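## Task

Put the red wire down on its own, at least a hand's width away from every other wire, without any wire left hanging over the table edge.

## Robot and tools

Robot: two arms, left_arm and right_arm, each with a two-finger gripper. The fingers point along the gripper's +z axis and close along its y axis. end_effector_position is the spot between the finger pads, roughly 1 cm short of the fingertips.

Scene frame: origin at table-top height, midway between the nominal arm bases, a few centimetres back from the near table edge. +x points out over the table, +z up, and left_arm sits on the +y side. These names do not match image left and right. Calibrated bases: left_arm at (-0.003, +0.297, 0) m, right_arm at (-0.003, -0.293, -0.001) m. Both are turned slightly. Printed hand positions and orientations can be off by a few cm, more at long reach.

Row layout, shared by all motion tools: one flat list of 14 numbers, each in [-1, 1]. The first 7 are for left_arm: dx, dy, dz, rx, ry, rz, opening. The last 7 are the same for right_arm. Always give all 14, even if one arm stays still. dx to rz are an offset, not a pose. They count from that arm's Hand target as it stood when the action or move began, and they run along that Hand target's own axes. 1.0 equals 0.6 m for dx/dy/dz and 180 degrees for the rotation. rx, ry, rz form one rotation vector. Opening is absolute: +1 is fully open (0.093 m) and -1 is closed. Because offsets restart from the current Hand target each time, sending the same offset twice moves the arm twice. All zeros re-requests the current Hand target. A 0 in the opening slot is a real command (half open), so to leave a gripper alone, resend its present opening.

execute_actions(actions, cameras): actions is a list of actions. Each action is a table of up to 15 rows, one per 1/30 s step. If fewer rows are given, the last row is held. Every row counts from the pose at the action's start. An empty actions list returns camera images and full status, including the current scene number and task. cameras picks views by name: ["all"], [] or a list of names. An unknown name invalidates the call.

move(target, speed, blend, opening_speed, grip_force, blocking, cameras): drives each gripper in a straight line toward its offset target.
- target: one 14-number row, or a list of up to 15 rows. All rows in a list count from the same starting Hand targets, not from the previous row.
- speed: in m/s, from 0.002 to 2.9, default 0.25. Rotation is limited to twice that value in rad/s.
- blend: in metres, how closely corners are rounded. 0 stops at each row.
- opening_speed: the rate of finger change on the -1..1 scale, per second, 0.2 or more.
- grip_force: newtons per pad, 10 to 50. It persists until changed, and lower values close slowly.
- blocking=false: returns early while the move keeps running.
Paths do not avoid obstacles or the other arm. Faster moves lag more, overshoot more and hit harder. Avoid paths that pass near an arm's own base, since that can flip its shoulder posture.
The result ends with a move: line, such as done, off_target, moving, held or fault, plus any limits. An unnamed arm is done, meaning within 10 mm and 2 degrees. done does not mean free of contact.

wait(seconds): 0 to 10 s. The arms hold their last command, and a running move continues.
stop(): brakes a running move. This needs some stopping distance.
zoom_image(camera, region): enlarges part of the newest image from cam_head_left, cam_head_right, cam_high, cam_low, cam_left_wrist or cam_right_wrist. region is [x0, y0, x1, y1] in pixels from the top-left, at most 504x504. All images are 896x504.
finished_scene(scene): ends the current scene irreversibly; pass its number. The goal must still hold once the robot lets go.

Reading results: each arm reports end_effector_position in metres and end_effector_quat_wxyz in the scene frame. Hand target is the last commanded pose after clipping, and the next offsets count from it. The gripper often rests short of its Hand target. Waiting won't close that gap; send the remaining distance as an offset. Orientation commands are clipped to within 40 degrees of the measured orientation at each step. Friction and gravity can leave the gripper low, short or tilted, so check the pose after each move and correct any tilt.
Other result fields:
- grip_measured: the motor's position on the +1 (open) to -1 (closed) scale. The pads meet at about -0.94. Each mm of object width adds about 0.0208. Readings may be up to about 0.02 too open.
- Gripping: to grip, send a value well below the reading for the object's width. Keep sending it to hold, and send a value well above it to release.
- Joint positions: each arm's list ends with the finger gap in metres.
- Joint torques: include the arm's own weight, so they are not zero in free air.
- Tool commands: each tool's present command.
A MOTOR HOT line appears at 75 °C. At 90 °C that arm folds and stops working. Avoid long holds, outstretched poses and pushing toward unreachable targets.

Avoid the following:
- Dropping wires or releasing them while they move.
- Letting anything fall off the table or hang over its edge.
- Fast impacts, and hard pushes into the table or into the fixtures near the bases. The bar and plate there stand up to about 3 cm above the table.
- Contact between the two arms, including one gripper closing on the other's fingers.
- Strain on the wrist camera cables.
If an arm is blocked it keeps pushing, so command its target back past the contact. Loose objects may occasionally get nudged by outside disturbances.

Each tool is called after "Emit:" as name([rows], argument=value, ...), one row to a line, values as JSON.

## Session

Emit:
execute_actions(actions=[])

Scene clock: 0.00 s.
left_arm: end_effector_position=(+0.3004, +0.0606, +0.2430) grip_measured=-0.915 end_effector_quat_wxyz=(+0.484, +0.479, +0.609, -0.406) | right_arm: end_effector_position=(+0.3707, -0.2730, +0.4027) grip_measured=+1.000 end_effector_quat_wxyz=(+0.708, -0.019, +0.706, +0.019)
Joint positions: left_arm=[-0.353 1.43 0.892 0.055 1.007 0.371 0.001] | right_arm=[0 1.047 1.047 0 0 0 0.093]
Joint velocities: within noise
Joint torques (N m): no reading
Motor temperatures (°C): left_arm=[26 30 32 29 28 25 26] | right_arm=[27 39 32 27 27 24 29]
Heat: left arm: 32 °C; right arm: 39 °C.
Hand target: left_arm +0.3013, +0.0597, +0.2523; +0.495, +0.483, +0.600, -0.403 | right_arm +0.3699, -0.2731, +0.4044; +0.708, -0.019, +0.706, +0.019
Tool commands: left_gripper/opening=-0.921875 right_gripper/opening=+1.0

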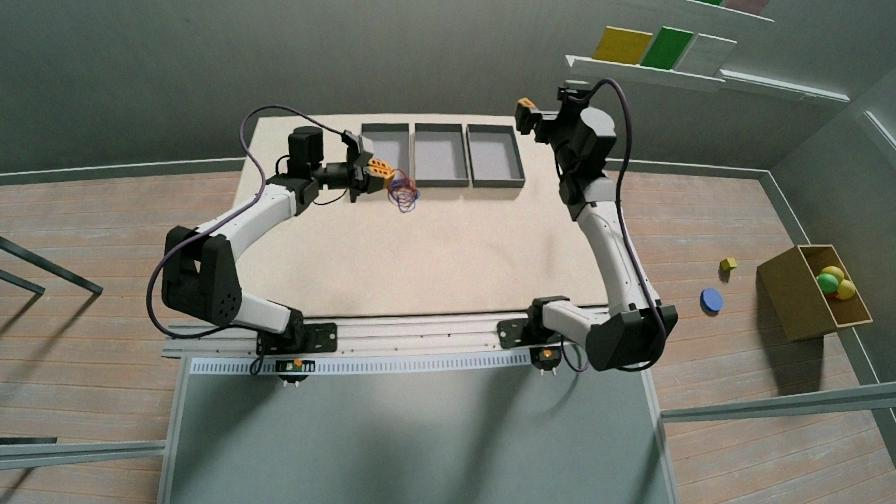

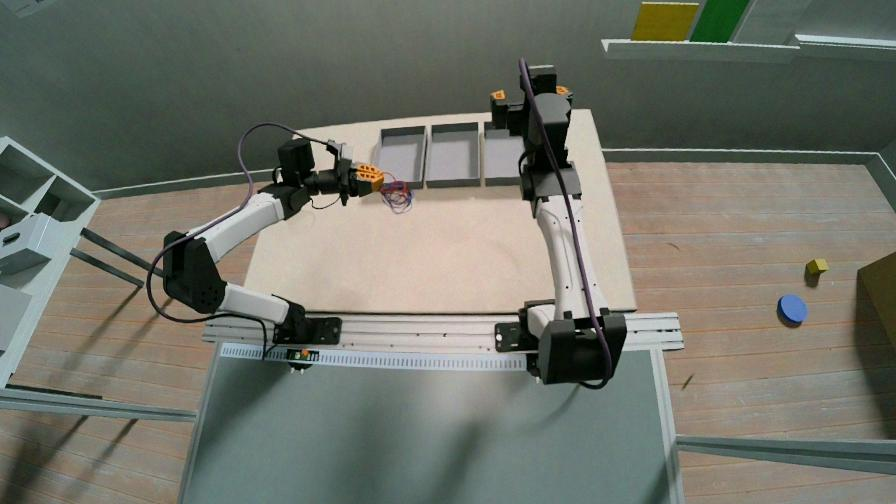

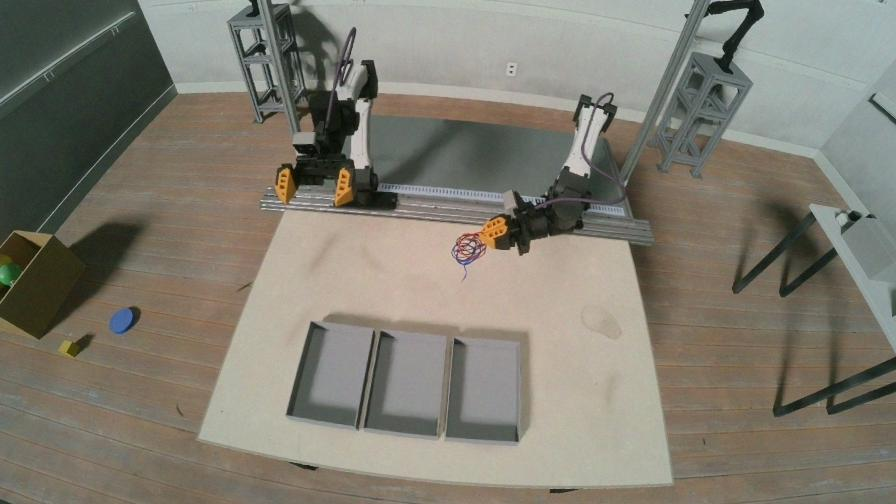

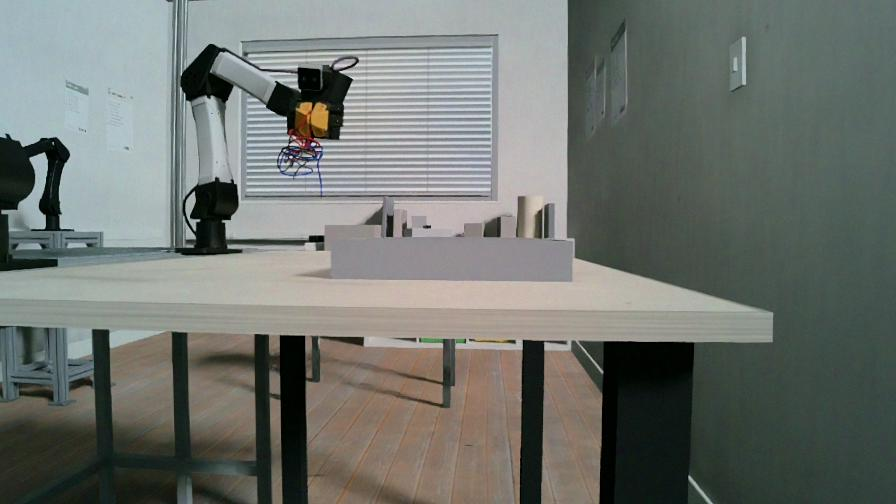

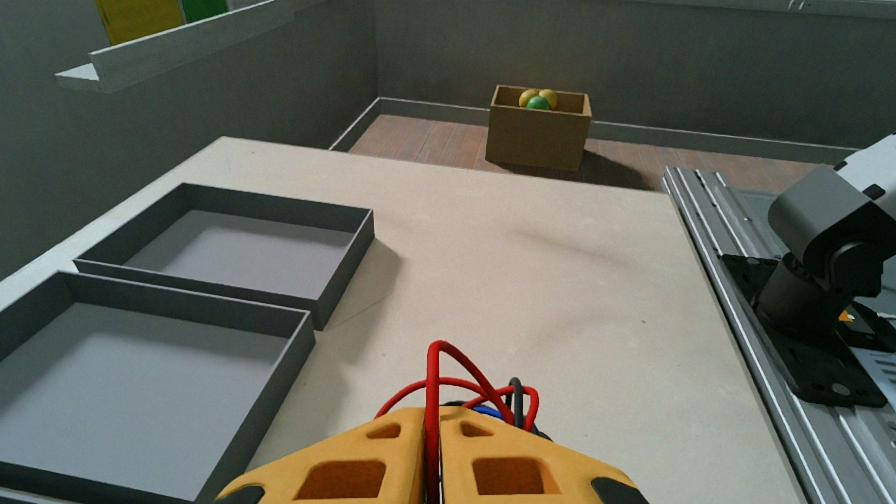

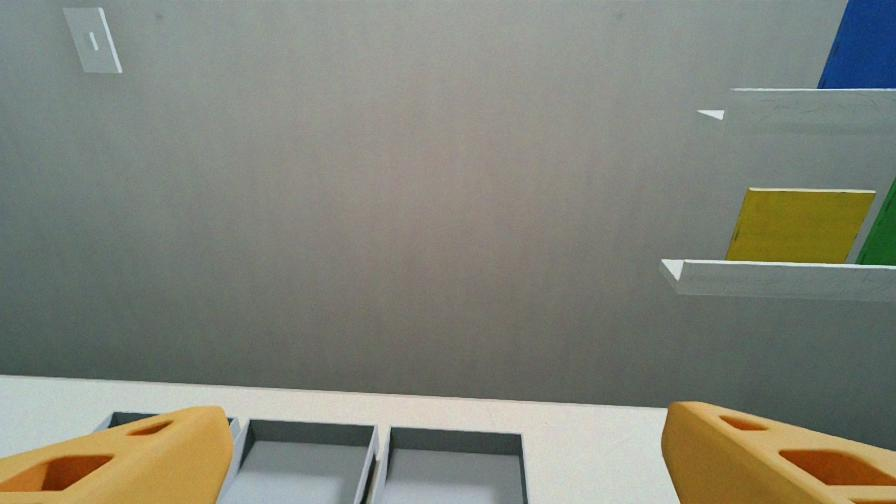

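Emit:
zoom_image(camera="cam_high", region=[430, 200, 540, 290])

Emit:
zoom_image(camera="cam_low", region=[250, 60, 370, 210])

Emit:
zoom_image(camera="cam_head_left", region=[340, 140, 450, 230])

Emit:
zoom_image(camera="cam_left_wrist", region=[340, 320, 600, 504])

Scaled by 4.582 from the camera's 896x504 image, which has a finer 1280x720 frame.

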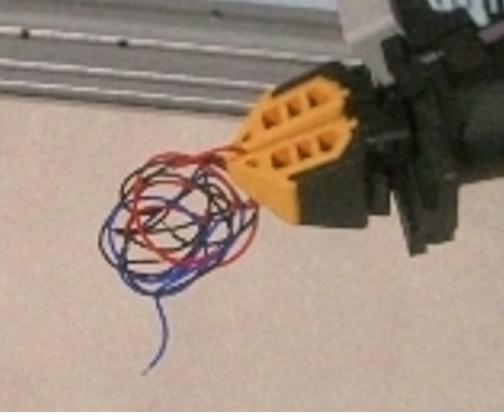

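Scaled by 3.360 from the camera's 896x504 image, which has a finer 1280x720 frame.

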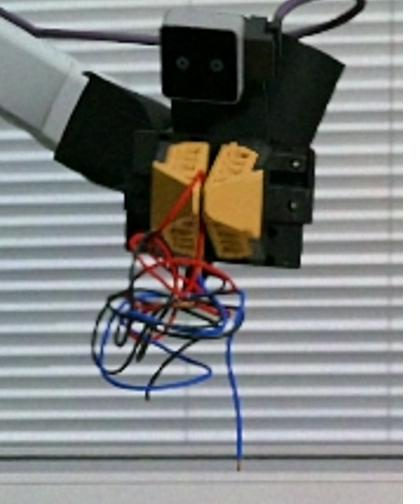

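Scaled by 4.582 from the camera's 896x504 image, which has a finer 1280x720 frame.

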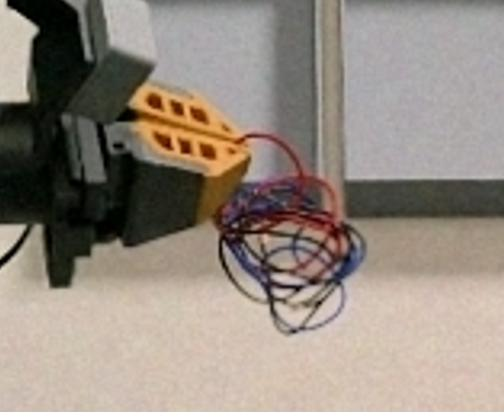

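Scaled by 1.938 from the camera's 896x504 image, which has a finer 1280x720 frame.

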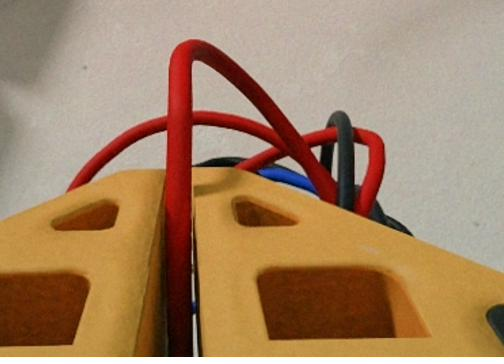

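Emit:
move(target=[-0.213,-0.001,-0.04,0,0,0,-0.921875,0.233,0.2,-0.2,-0.25,0.1,0,1], speed=0.2, cameras=["all"])

Scene clock: 23.07 s.
left_arm: end_effector_position=(+0.2999, +0.0632, +0.3735) grip_measured=-0.915 end_effector_quat_wxyz=(+0.489, +0.480, +0.606, -0.405) | right_arm: end_effector_position=(+0.2493, -0.1630, +0.2710) grip_measured=+1.000 end_effector_quat_wxyz=(+0.538, -0.279, +0.745, +0.278)
Joint positions: left_arm=[-0.361 1.42 1.397 -0.443 1 0.364 0.001] | right_arm=[0.013 0.756 0.708 -0.322 -0.734 -0.134 0.093]
Joint torques (N m): left_arm=[-0.91 -4.01 8.59 1.93 0.16 -0.08] | right_arm=[1.06 -2.18 5.39 1.91 -0.28 -0.02]
Motor temperatures (°C): left_arm=[26 34 36 32 28 25 26] | right_arm=[27 40 36 34 27 24 29]
Heat: left arm: 36 °C; right arm: 40 °C.
Hand target: left_arm +0.3014, +0.0596, +0.3822; +0.495, +0.483, +0.600, -0.403 | right_arm +0.2441, -0.1594, +0.2643; +0.531, -0.290, +0.744, +0.284
Off the commanded pose: left_arm 0.010 m, 1 deg | right_arm 0.009 m, 2 deg.
move: done

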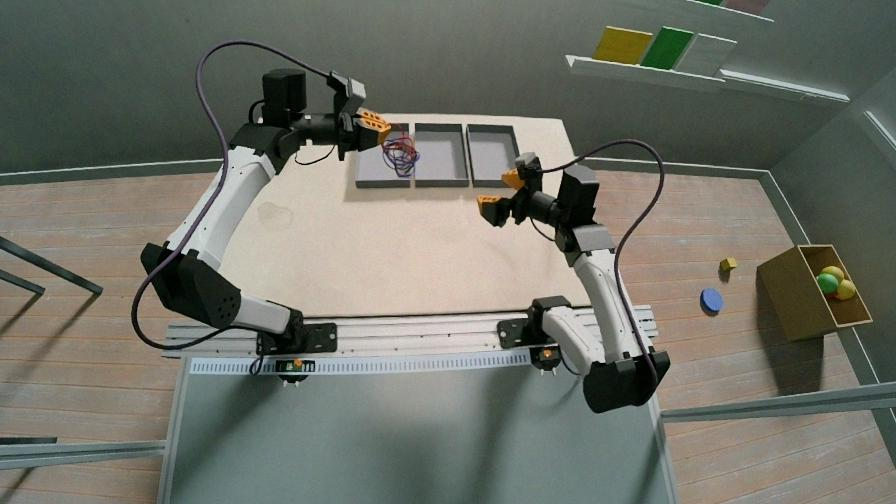

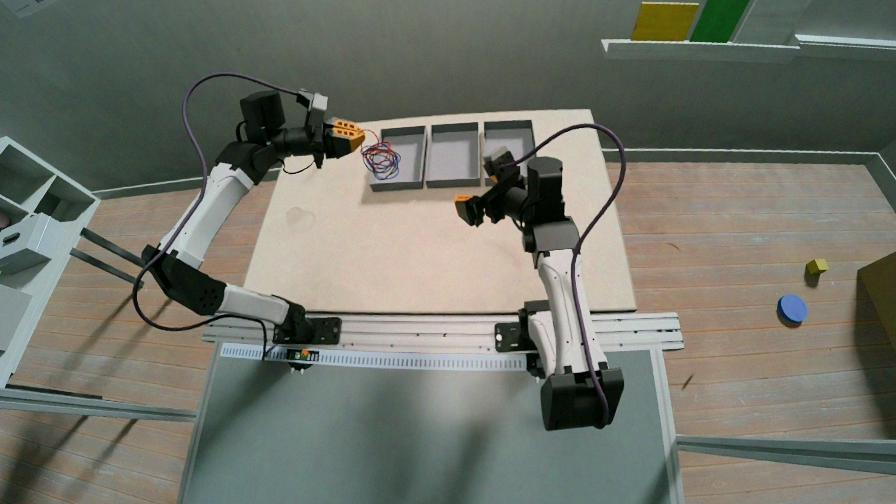

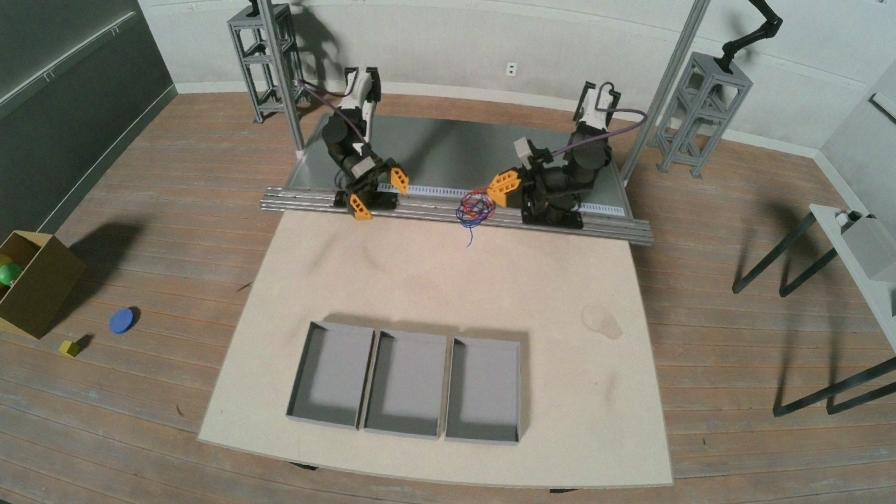

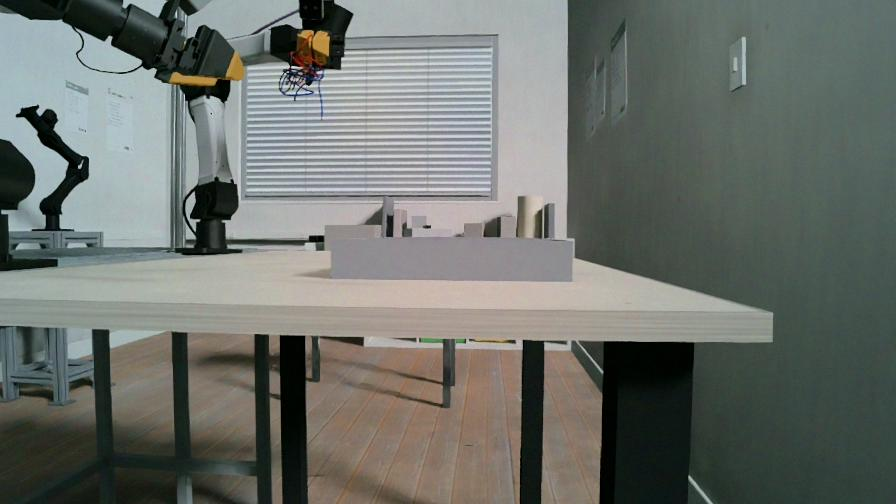

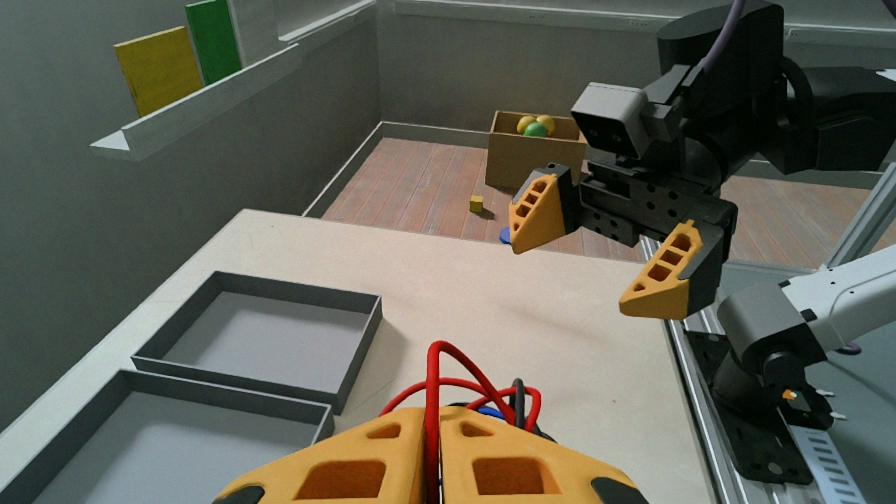

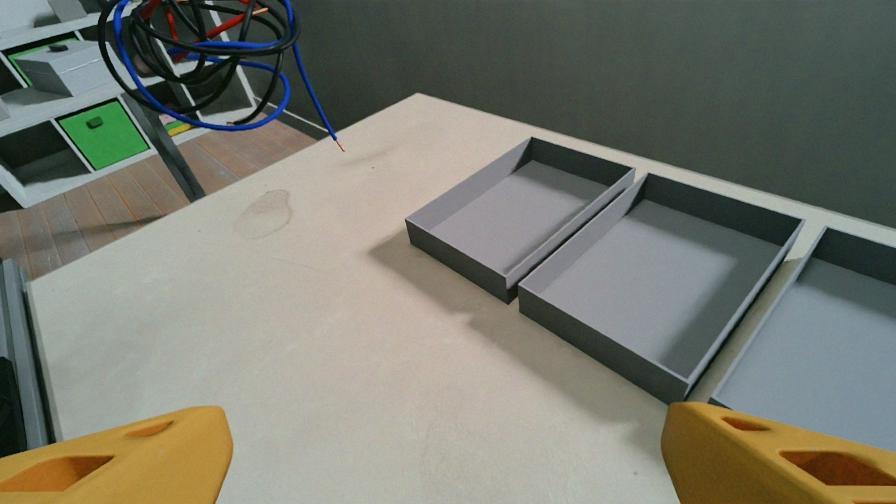

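Emit:
move(target=[0,0,0,0,0,0,-0.921875,0.003,0.081,0.086,0,-0.083,0,1], speed=0.2, cameras=["all"])

Scene clock: 35.90 s.
left_arm: end_effector_position=(+0.2998, +0.0632, +0.3733) grip_measured=-0.915 end_effector_quat_wxyz=(+0.488, +0.480, +0.606, -0.405) | right_arm: end_effector_position=(+0.2394, -0.0897, +0.2641) grip_measured=+1.000 end_effector_quat_wxyz=(+0.630, -0.258, +0.659, +0.319)
Joint positions: left_arm=[-0.361 1.42 1.397 -0.444 1 0.364 0.001] | right_arm=[0.482 0.755 0.397 0.354 -0.306 0.097 0.093]
Joint torques (N m): left_arm=[-0.9 -4.01 8.57 1.95 0.18 -0.08] | right_arm=[1.09 -0.57 5.33 2.23 0.18 0.31]
Heat: left arm: 38 °C; right arm: 40 °C.
Hand target: left_arm +0.3014, +0.0596, +0.3822; +0.495, +0.483, +0.600, -0.403 | right_arm +0.2403, -0.0894, +0.2538; +0.623, -0.250, +0.669, +0.319
Off the commanded pose: left_arm 0.010 m, 1 deg | right_arm 0.010 m, 2 deg.
move: done

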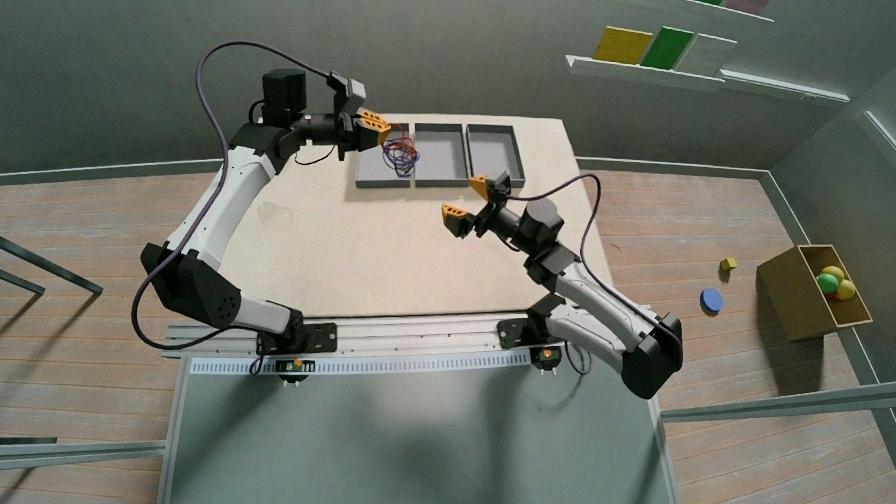

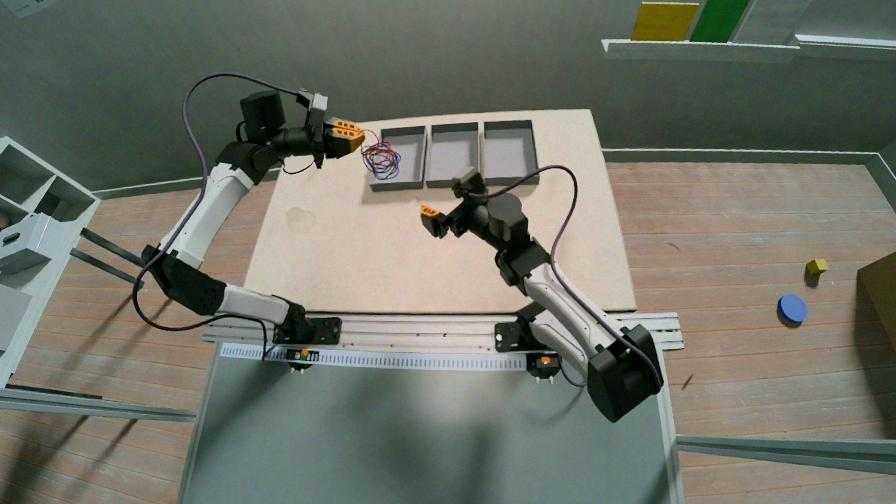

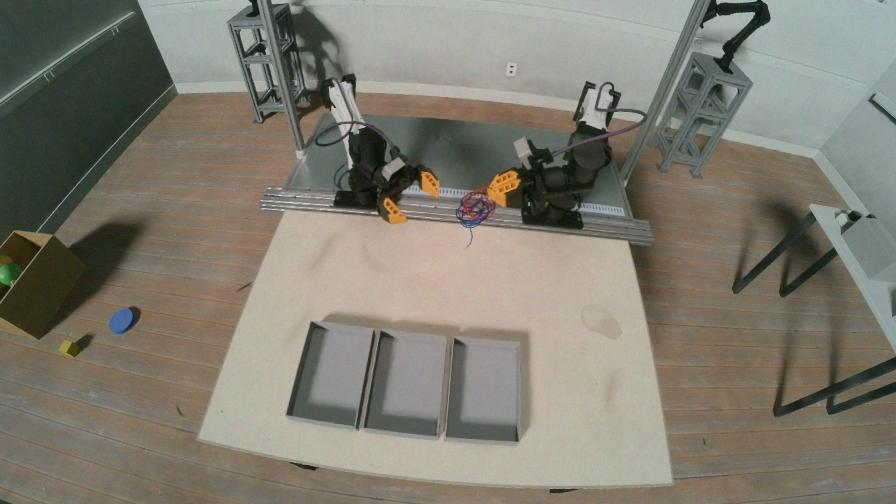

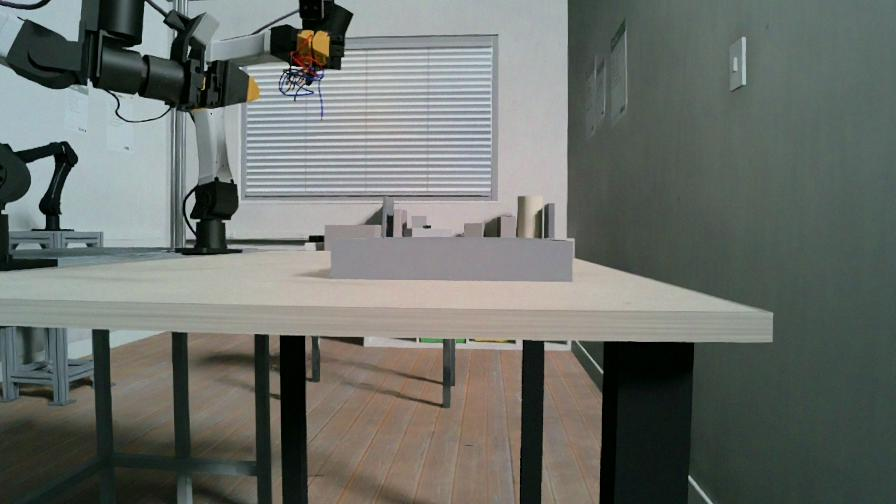

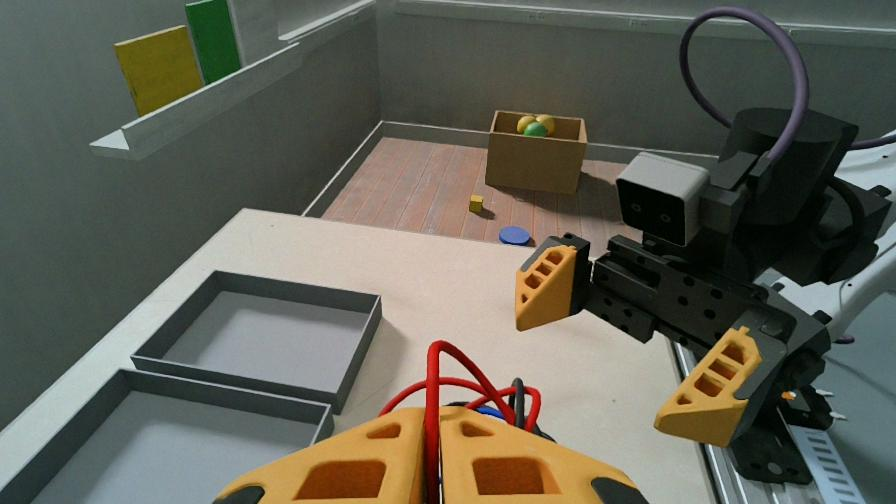

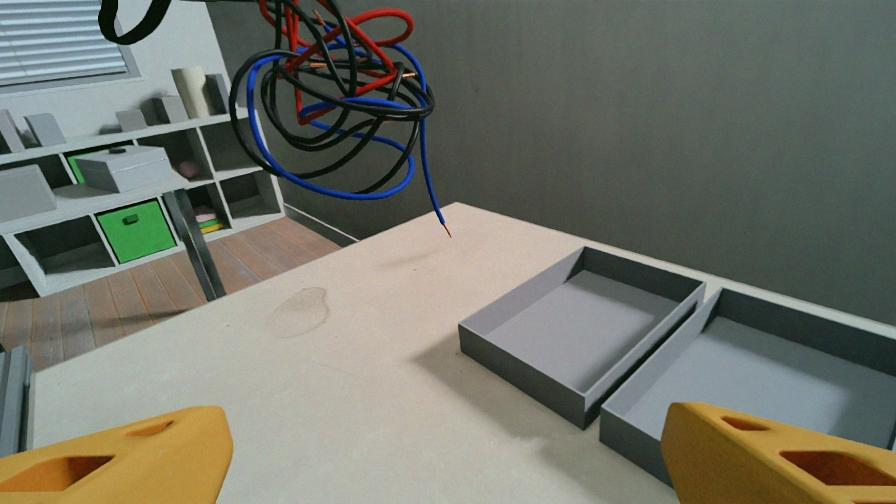

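Emit:
zoom_image(camera="cam_right_wrist", region=[210, 0, 470, 240])

Scaled by 1.938 from the camera's 896x504 image, which has a finer 1280x720 frame.

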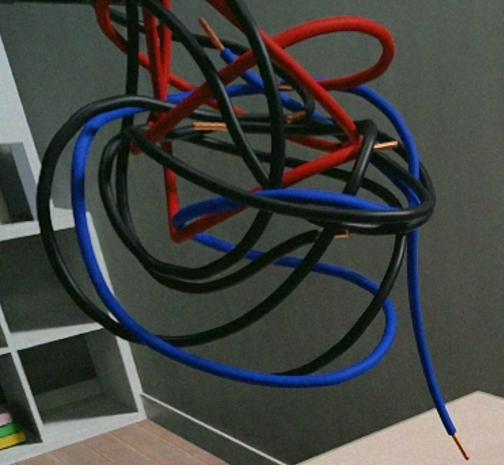

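Emit:
move(target=[0,0,0,0,0,0,-0.921875,-0.035,0.01,0.14,0,0,0,1], speed=0.15, cameras=["cam_right_wrist","cam_high","cam_low","cam_left_wrist"])

Scene clock: 50.73 s.
left_arm: end_effector_position=(+0.2998, +0.0632, +0.3733) grip_measured=-0.915 end_effector_quat_wxyz=(+0.488, +0.480, +0.606, -0.405) | right_arm: end_effector_position=(+0.2902, -0.0280, +0.2616) grip_measured=+1.000 end_effector_quat_wxyz=(+0.614, -0.260, +0.675, +0.316)
Joint positions: left_arm=[-0.361 1.42 1.397 -0.444 1 0.364 0.001] | right_arm=[0.6 1.172 0.592 0.531 -0.19 0.101 0.093]
Joint torques (N m): left_arm=[-0.91 -3.99 8.55 1.95 0.18 -0.06] | right_arm=[0.87 -3.85 9.16 2.31 0.18 0.29]
Heat: left arm: 39 °C; right arm: 39 °C.
Hand target: left_arm +0.3014, +0.0596, +0.3822; +0.495, +0.483, +0.600, -0.403 | right_arm +0.2946, -0.0247, +0.2738; +0.623, -0.250, +0.669, +0.319
Off the commanded pose: left_arm 0.010 m, 1 deg | right_arm 0.013 m, 2 deg.
move: off_target (right_arm)
Images, in order (width x height): cam_high 896x504, cam_low 896x504, cam_left_wrist 896x504, cam_right_wrist 896x504.

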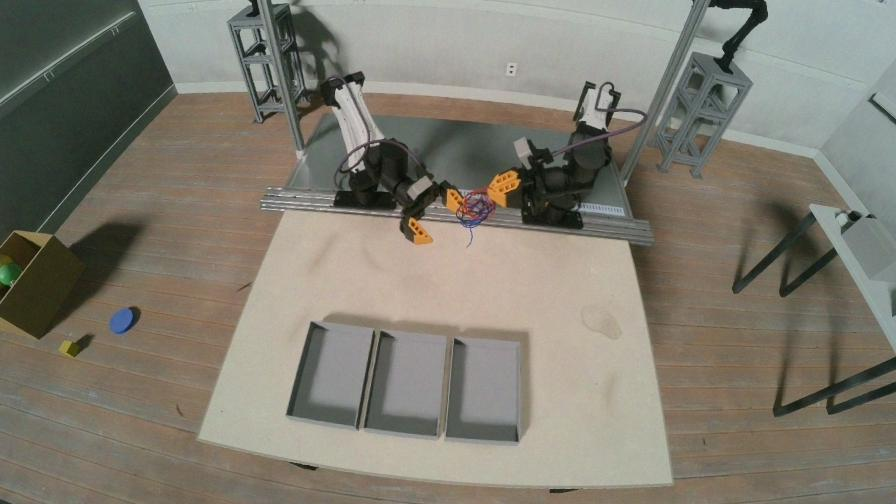

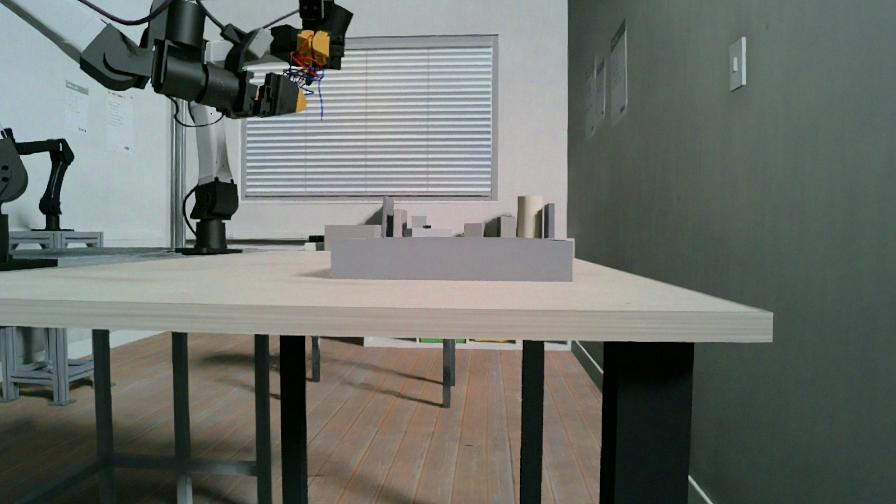

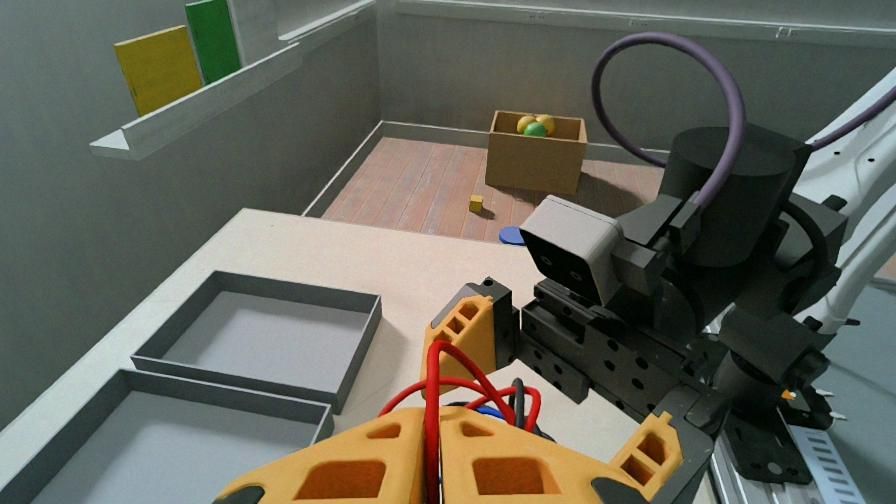

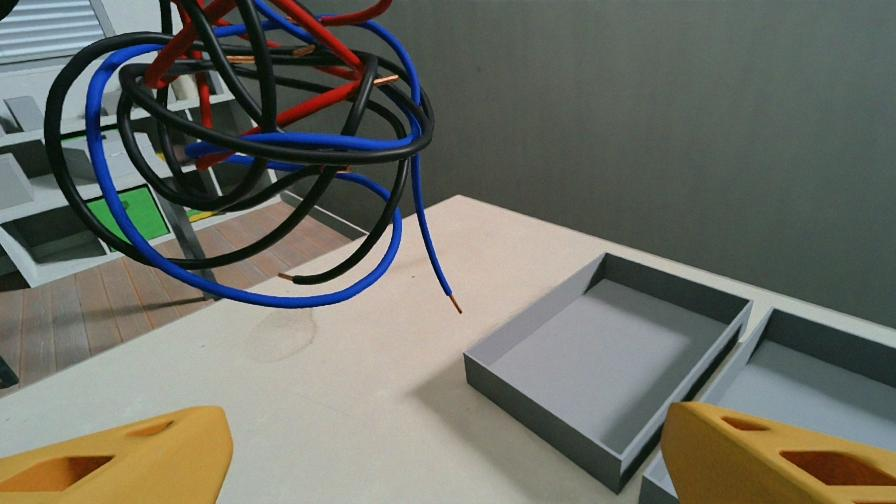

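Emit:
move(target=[0,0,0,0,0,0,-0.921875,0,0,0.07,0,0,0,1], speed=0.1, cameras=["cam_right_wrist","cam_low","cam_left_wrist"])

Scene clock: 62.90 s.
left_arm: end_effector_position=(+0.2998, +0.0632, +0.3733) grip_measured=-0.915 end_effector_quat_wxyz=(+0.488, +0.480, +0.606, -0.405) | right_arm: end_effector_position=(+0.3184, +0.0025, +0.2623) grip_measured=+1.000 end_effector_quat_wxyz=(+0.615, -0.260, +0.674, +0.316)
Joint positions: left_arm=[-0.361 1.42 1.397 -0.444 1 0.364 0.001] | right_arm=[0.626 1.358 0.716 0.595 -0.164 0.101 0.093]
Joint torques (N m): left_arm=[-0.88 -4.01 8.54 1.95 0.17 -0.08] | right_arm=[0.85 -5.75 8.83 2.35 0.16 0.31]
Heat: left arm: 40 °C; right arm: 40 °C.
Hand target: left_arm +0.3014, +0.0596, +0.3822; +0.495, +0.483, +0.600, -0.403 | right_arm +0.3230, +0.0063, +0.2729; +0.623, -0.250, +0.669, +0.319
Off the commanded pose: left_arm 0.010 m, 1 deg | right_arm 0.012 m, 2 deg.
move: off_target (right_arm)
Images, in order (width x height): cam_low 896x504, cam_left_wrist 896x504, cam_right_wrist 896x504.

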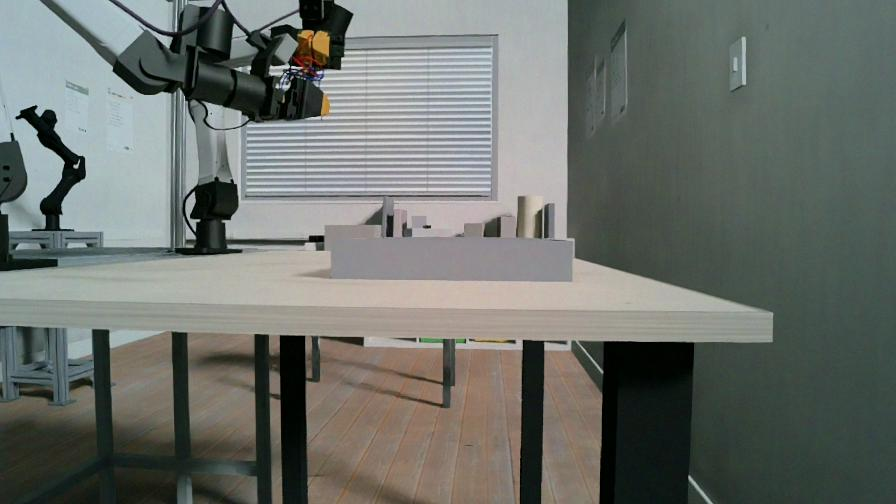

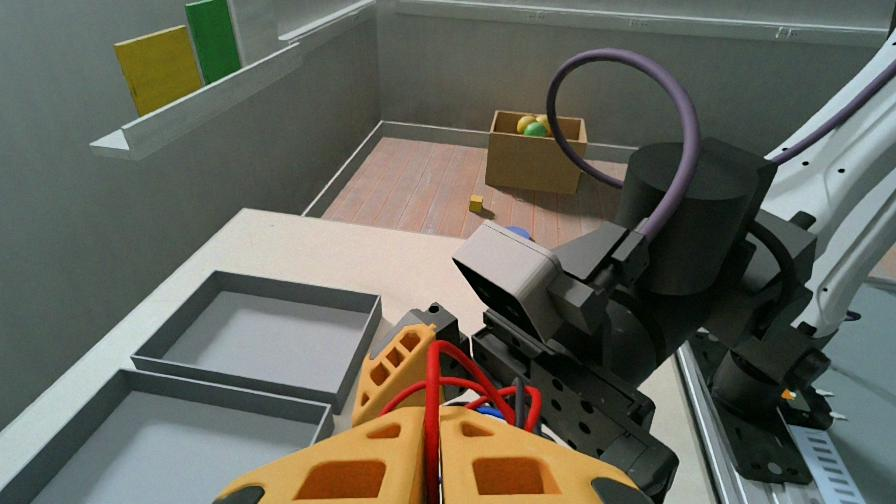

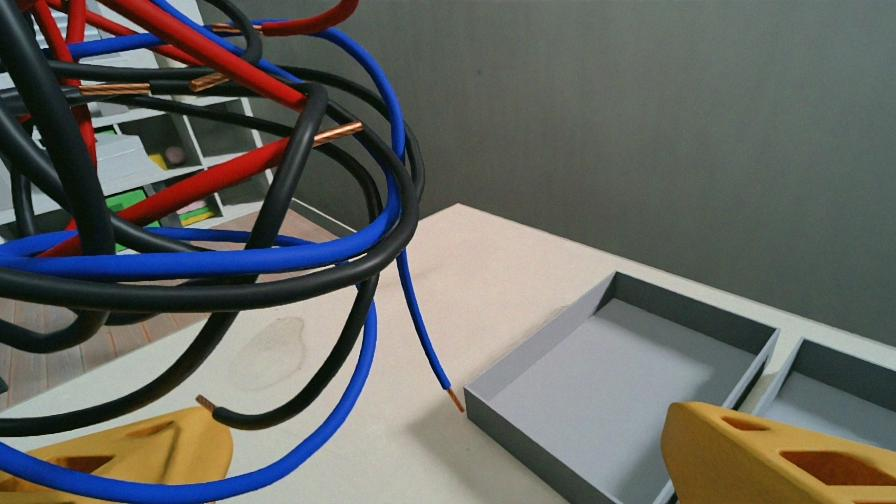

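Emit:
move(target=[0,0,0,0,0,0,-0.921875,0,-0.01,0.07,0,0,0,1], speed=0.1, cameras=["cam_right_wrist","cam_low","cam_left_wrist"])

Scene clock: 73.87 s.
left_arm: end_effector_position=(+0.2999, +0.0632, +0.3733) grip_measured=-0.915 end_effector_quat_wxyz=(+0.489, +0.480, +0.606, -0.405) | right_arm: end_effector_position=(+0.3512, +0.0287, +0.2618) grip_measured=+1.000 end_effector_quat_wxyz=(+0.615, -0.260, +0.674, +0.316)
Joint positions: left_arm=[-0.361 1.42 1.397 -0.444 1 0.364 0.001] | right_arm=[0.626 1.529 0.859 0.624 -0.163 0.101 0.093]
Joint torques (N m): left_arm=[-0.95 -4 8.61 1.95 0.17 -0.09] | right_arm=[0.81 -7.17 8.73 2.21 0.17 0.29]
Motor temperatures (°C): left_arm=[26 34 41 36 28 25 26] | right_arm=[27 40 42 36 27 24 29]
Heat: left arm: 41 °C; right arm: 42 °C.
Hand target: left_arm +0.3014, +0.0596, +0.3822; +0.495, +0.483, +0.600, -0.403 | right_arm +0.3557, +0.0333, +0.2714; +0.623, -0.250, +0.669, +0.319
Off the commanded pose: left_arm 0.010 m, 1 deg | right_arm 0.012 m, 2 deg.
move: off_target (right_arm)
Images, in order (width x height): cam_low 896x504, cam_left_wrist 896x504, cam_right_wrist 896x504.

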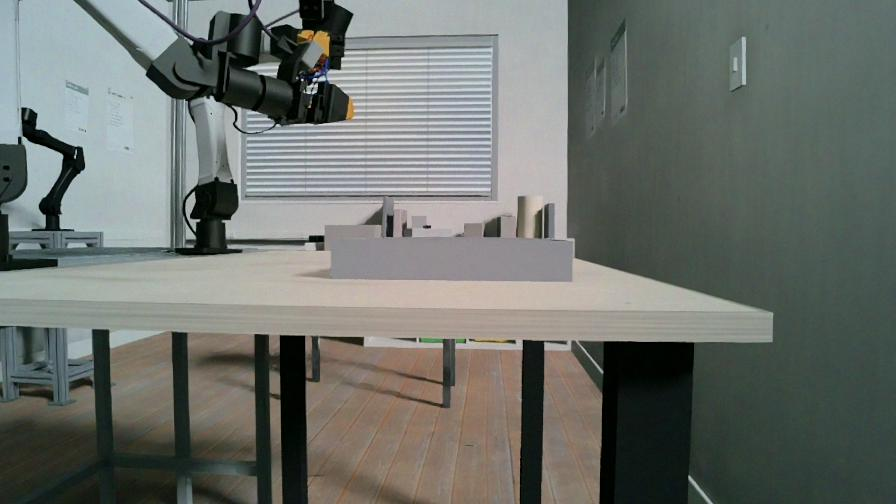

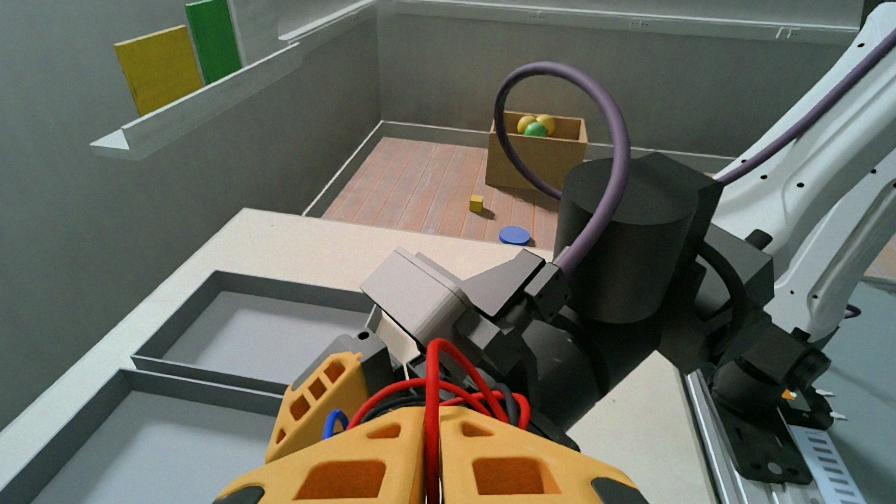

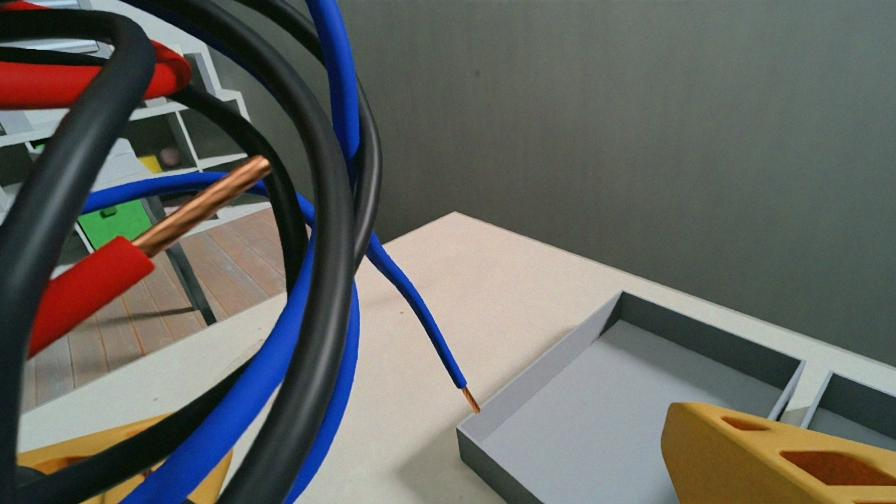

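Emit:
move(target=[0,0,0,0,0,0,-0.921875,0,0,0,0,0,0,-1], opening_speed=1.0, cameras=["cam_right_wrist","cam_low","cam_left_wrist","cam_high"])

Scene clock: 78.47 s.
left_arm: end_effector_position=(+0.2999, +0.0632, +0.3733) grip_measured=-0.915 end_effector_quat_wxyz=(+0.489, +0.480, +0.606, -0.405) | right_arm: end_effector_position=(+0.3512, +0.0287, +0.2620) grip_measured=-0.992 end_effector_quat_wxyz=(+0.616, -0.260, +0.673, +0.316)
Joint positions: left_arm=[-0.361 1.42 1.397 -0.444 1 0.364 0.001] | right_arm=[0.626 1.529 0.859 0.625 -0.163 0.101 0]
Joint torques (N m): left_arm=[-0.9 -3.93 8.58 1.94 0.18 -0.07] | right_arm=[1.07 -7.2 8.9 2.29 0.16 0.32]
Heat: left arm: 41 °C; right arm: 41 °C.
Hand target: left_arm +0.3014, +0.0595, +0.3822; +0.495, +0.483, +0.600, -0.403 | right_arm +0.3557, +0.0333, +0.2714; +0.623, -0.250, +0.669, +0.319
Off the commanded pose: left_arm 0.010 m, 1 deg | right_arm 0.011 m, 2 deg.
move: off_target (right_arm)
Images, in order (width x height): cam_high 896x504, cam_low 896x504, cam_left_wrist 896x504, cam_right_wrist 896x504.

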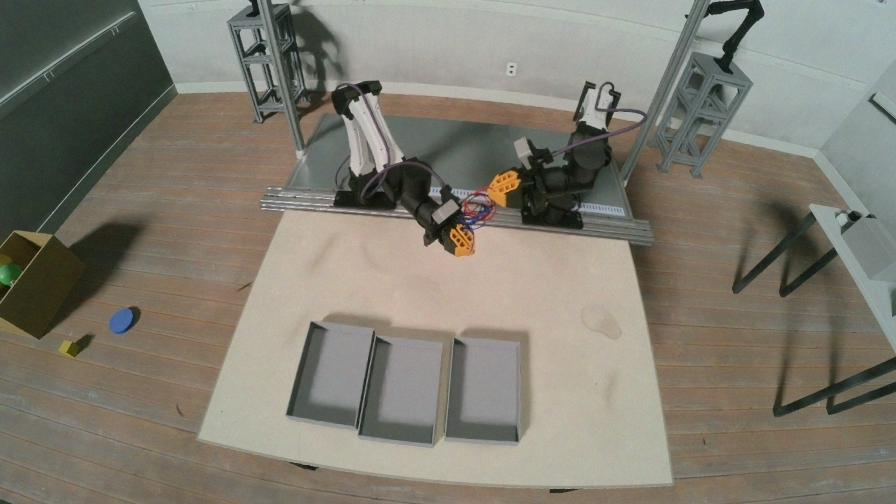

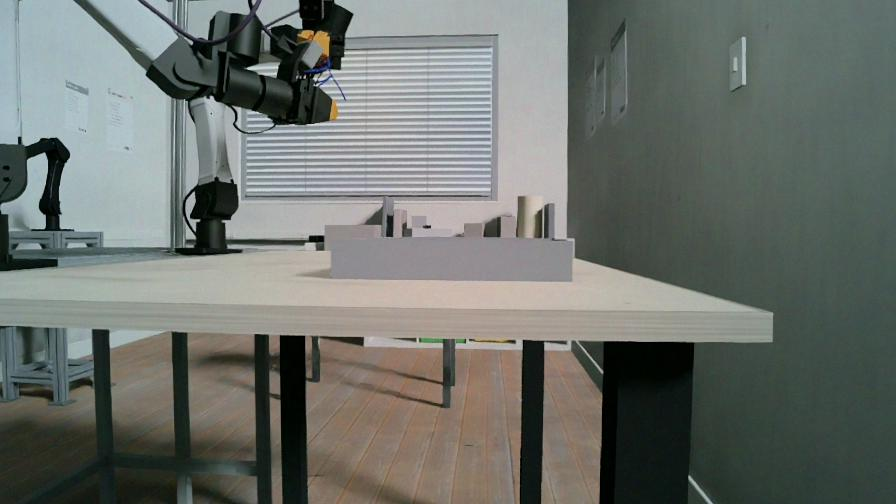

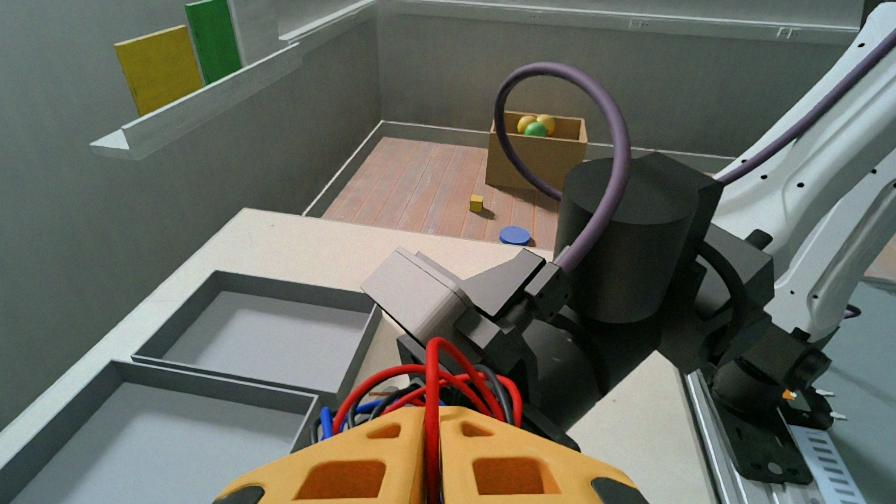

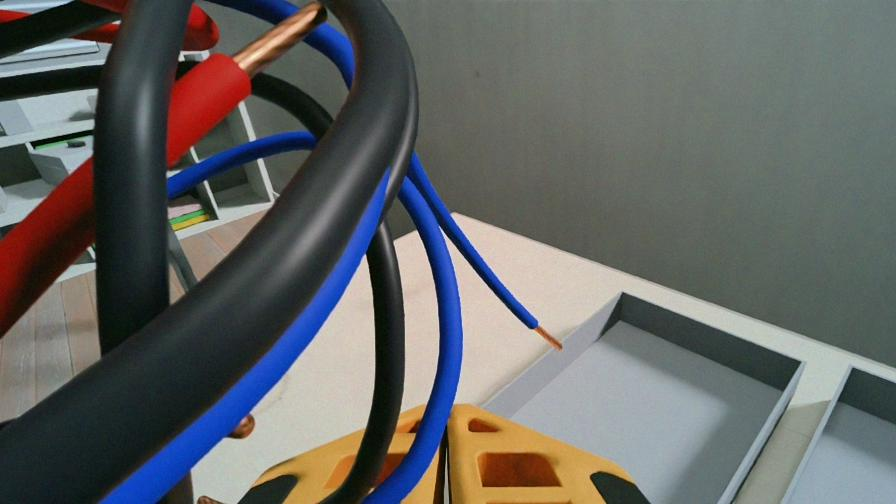

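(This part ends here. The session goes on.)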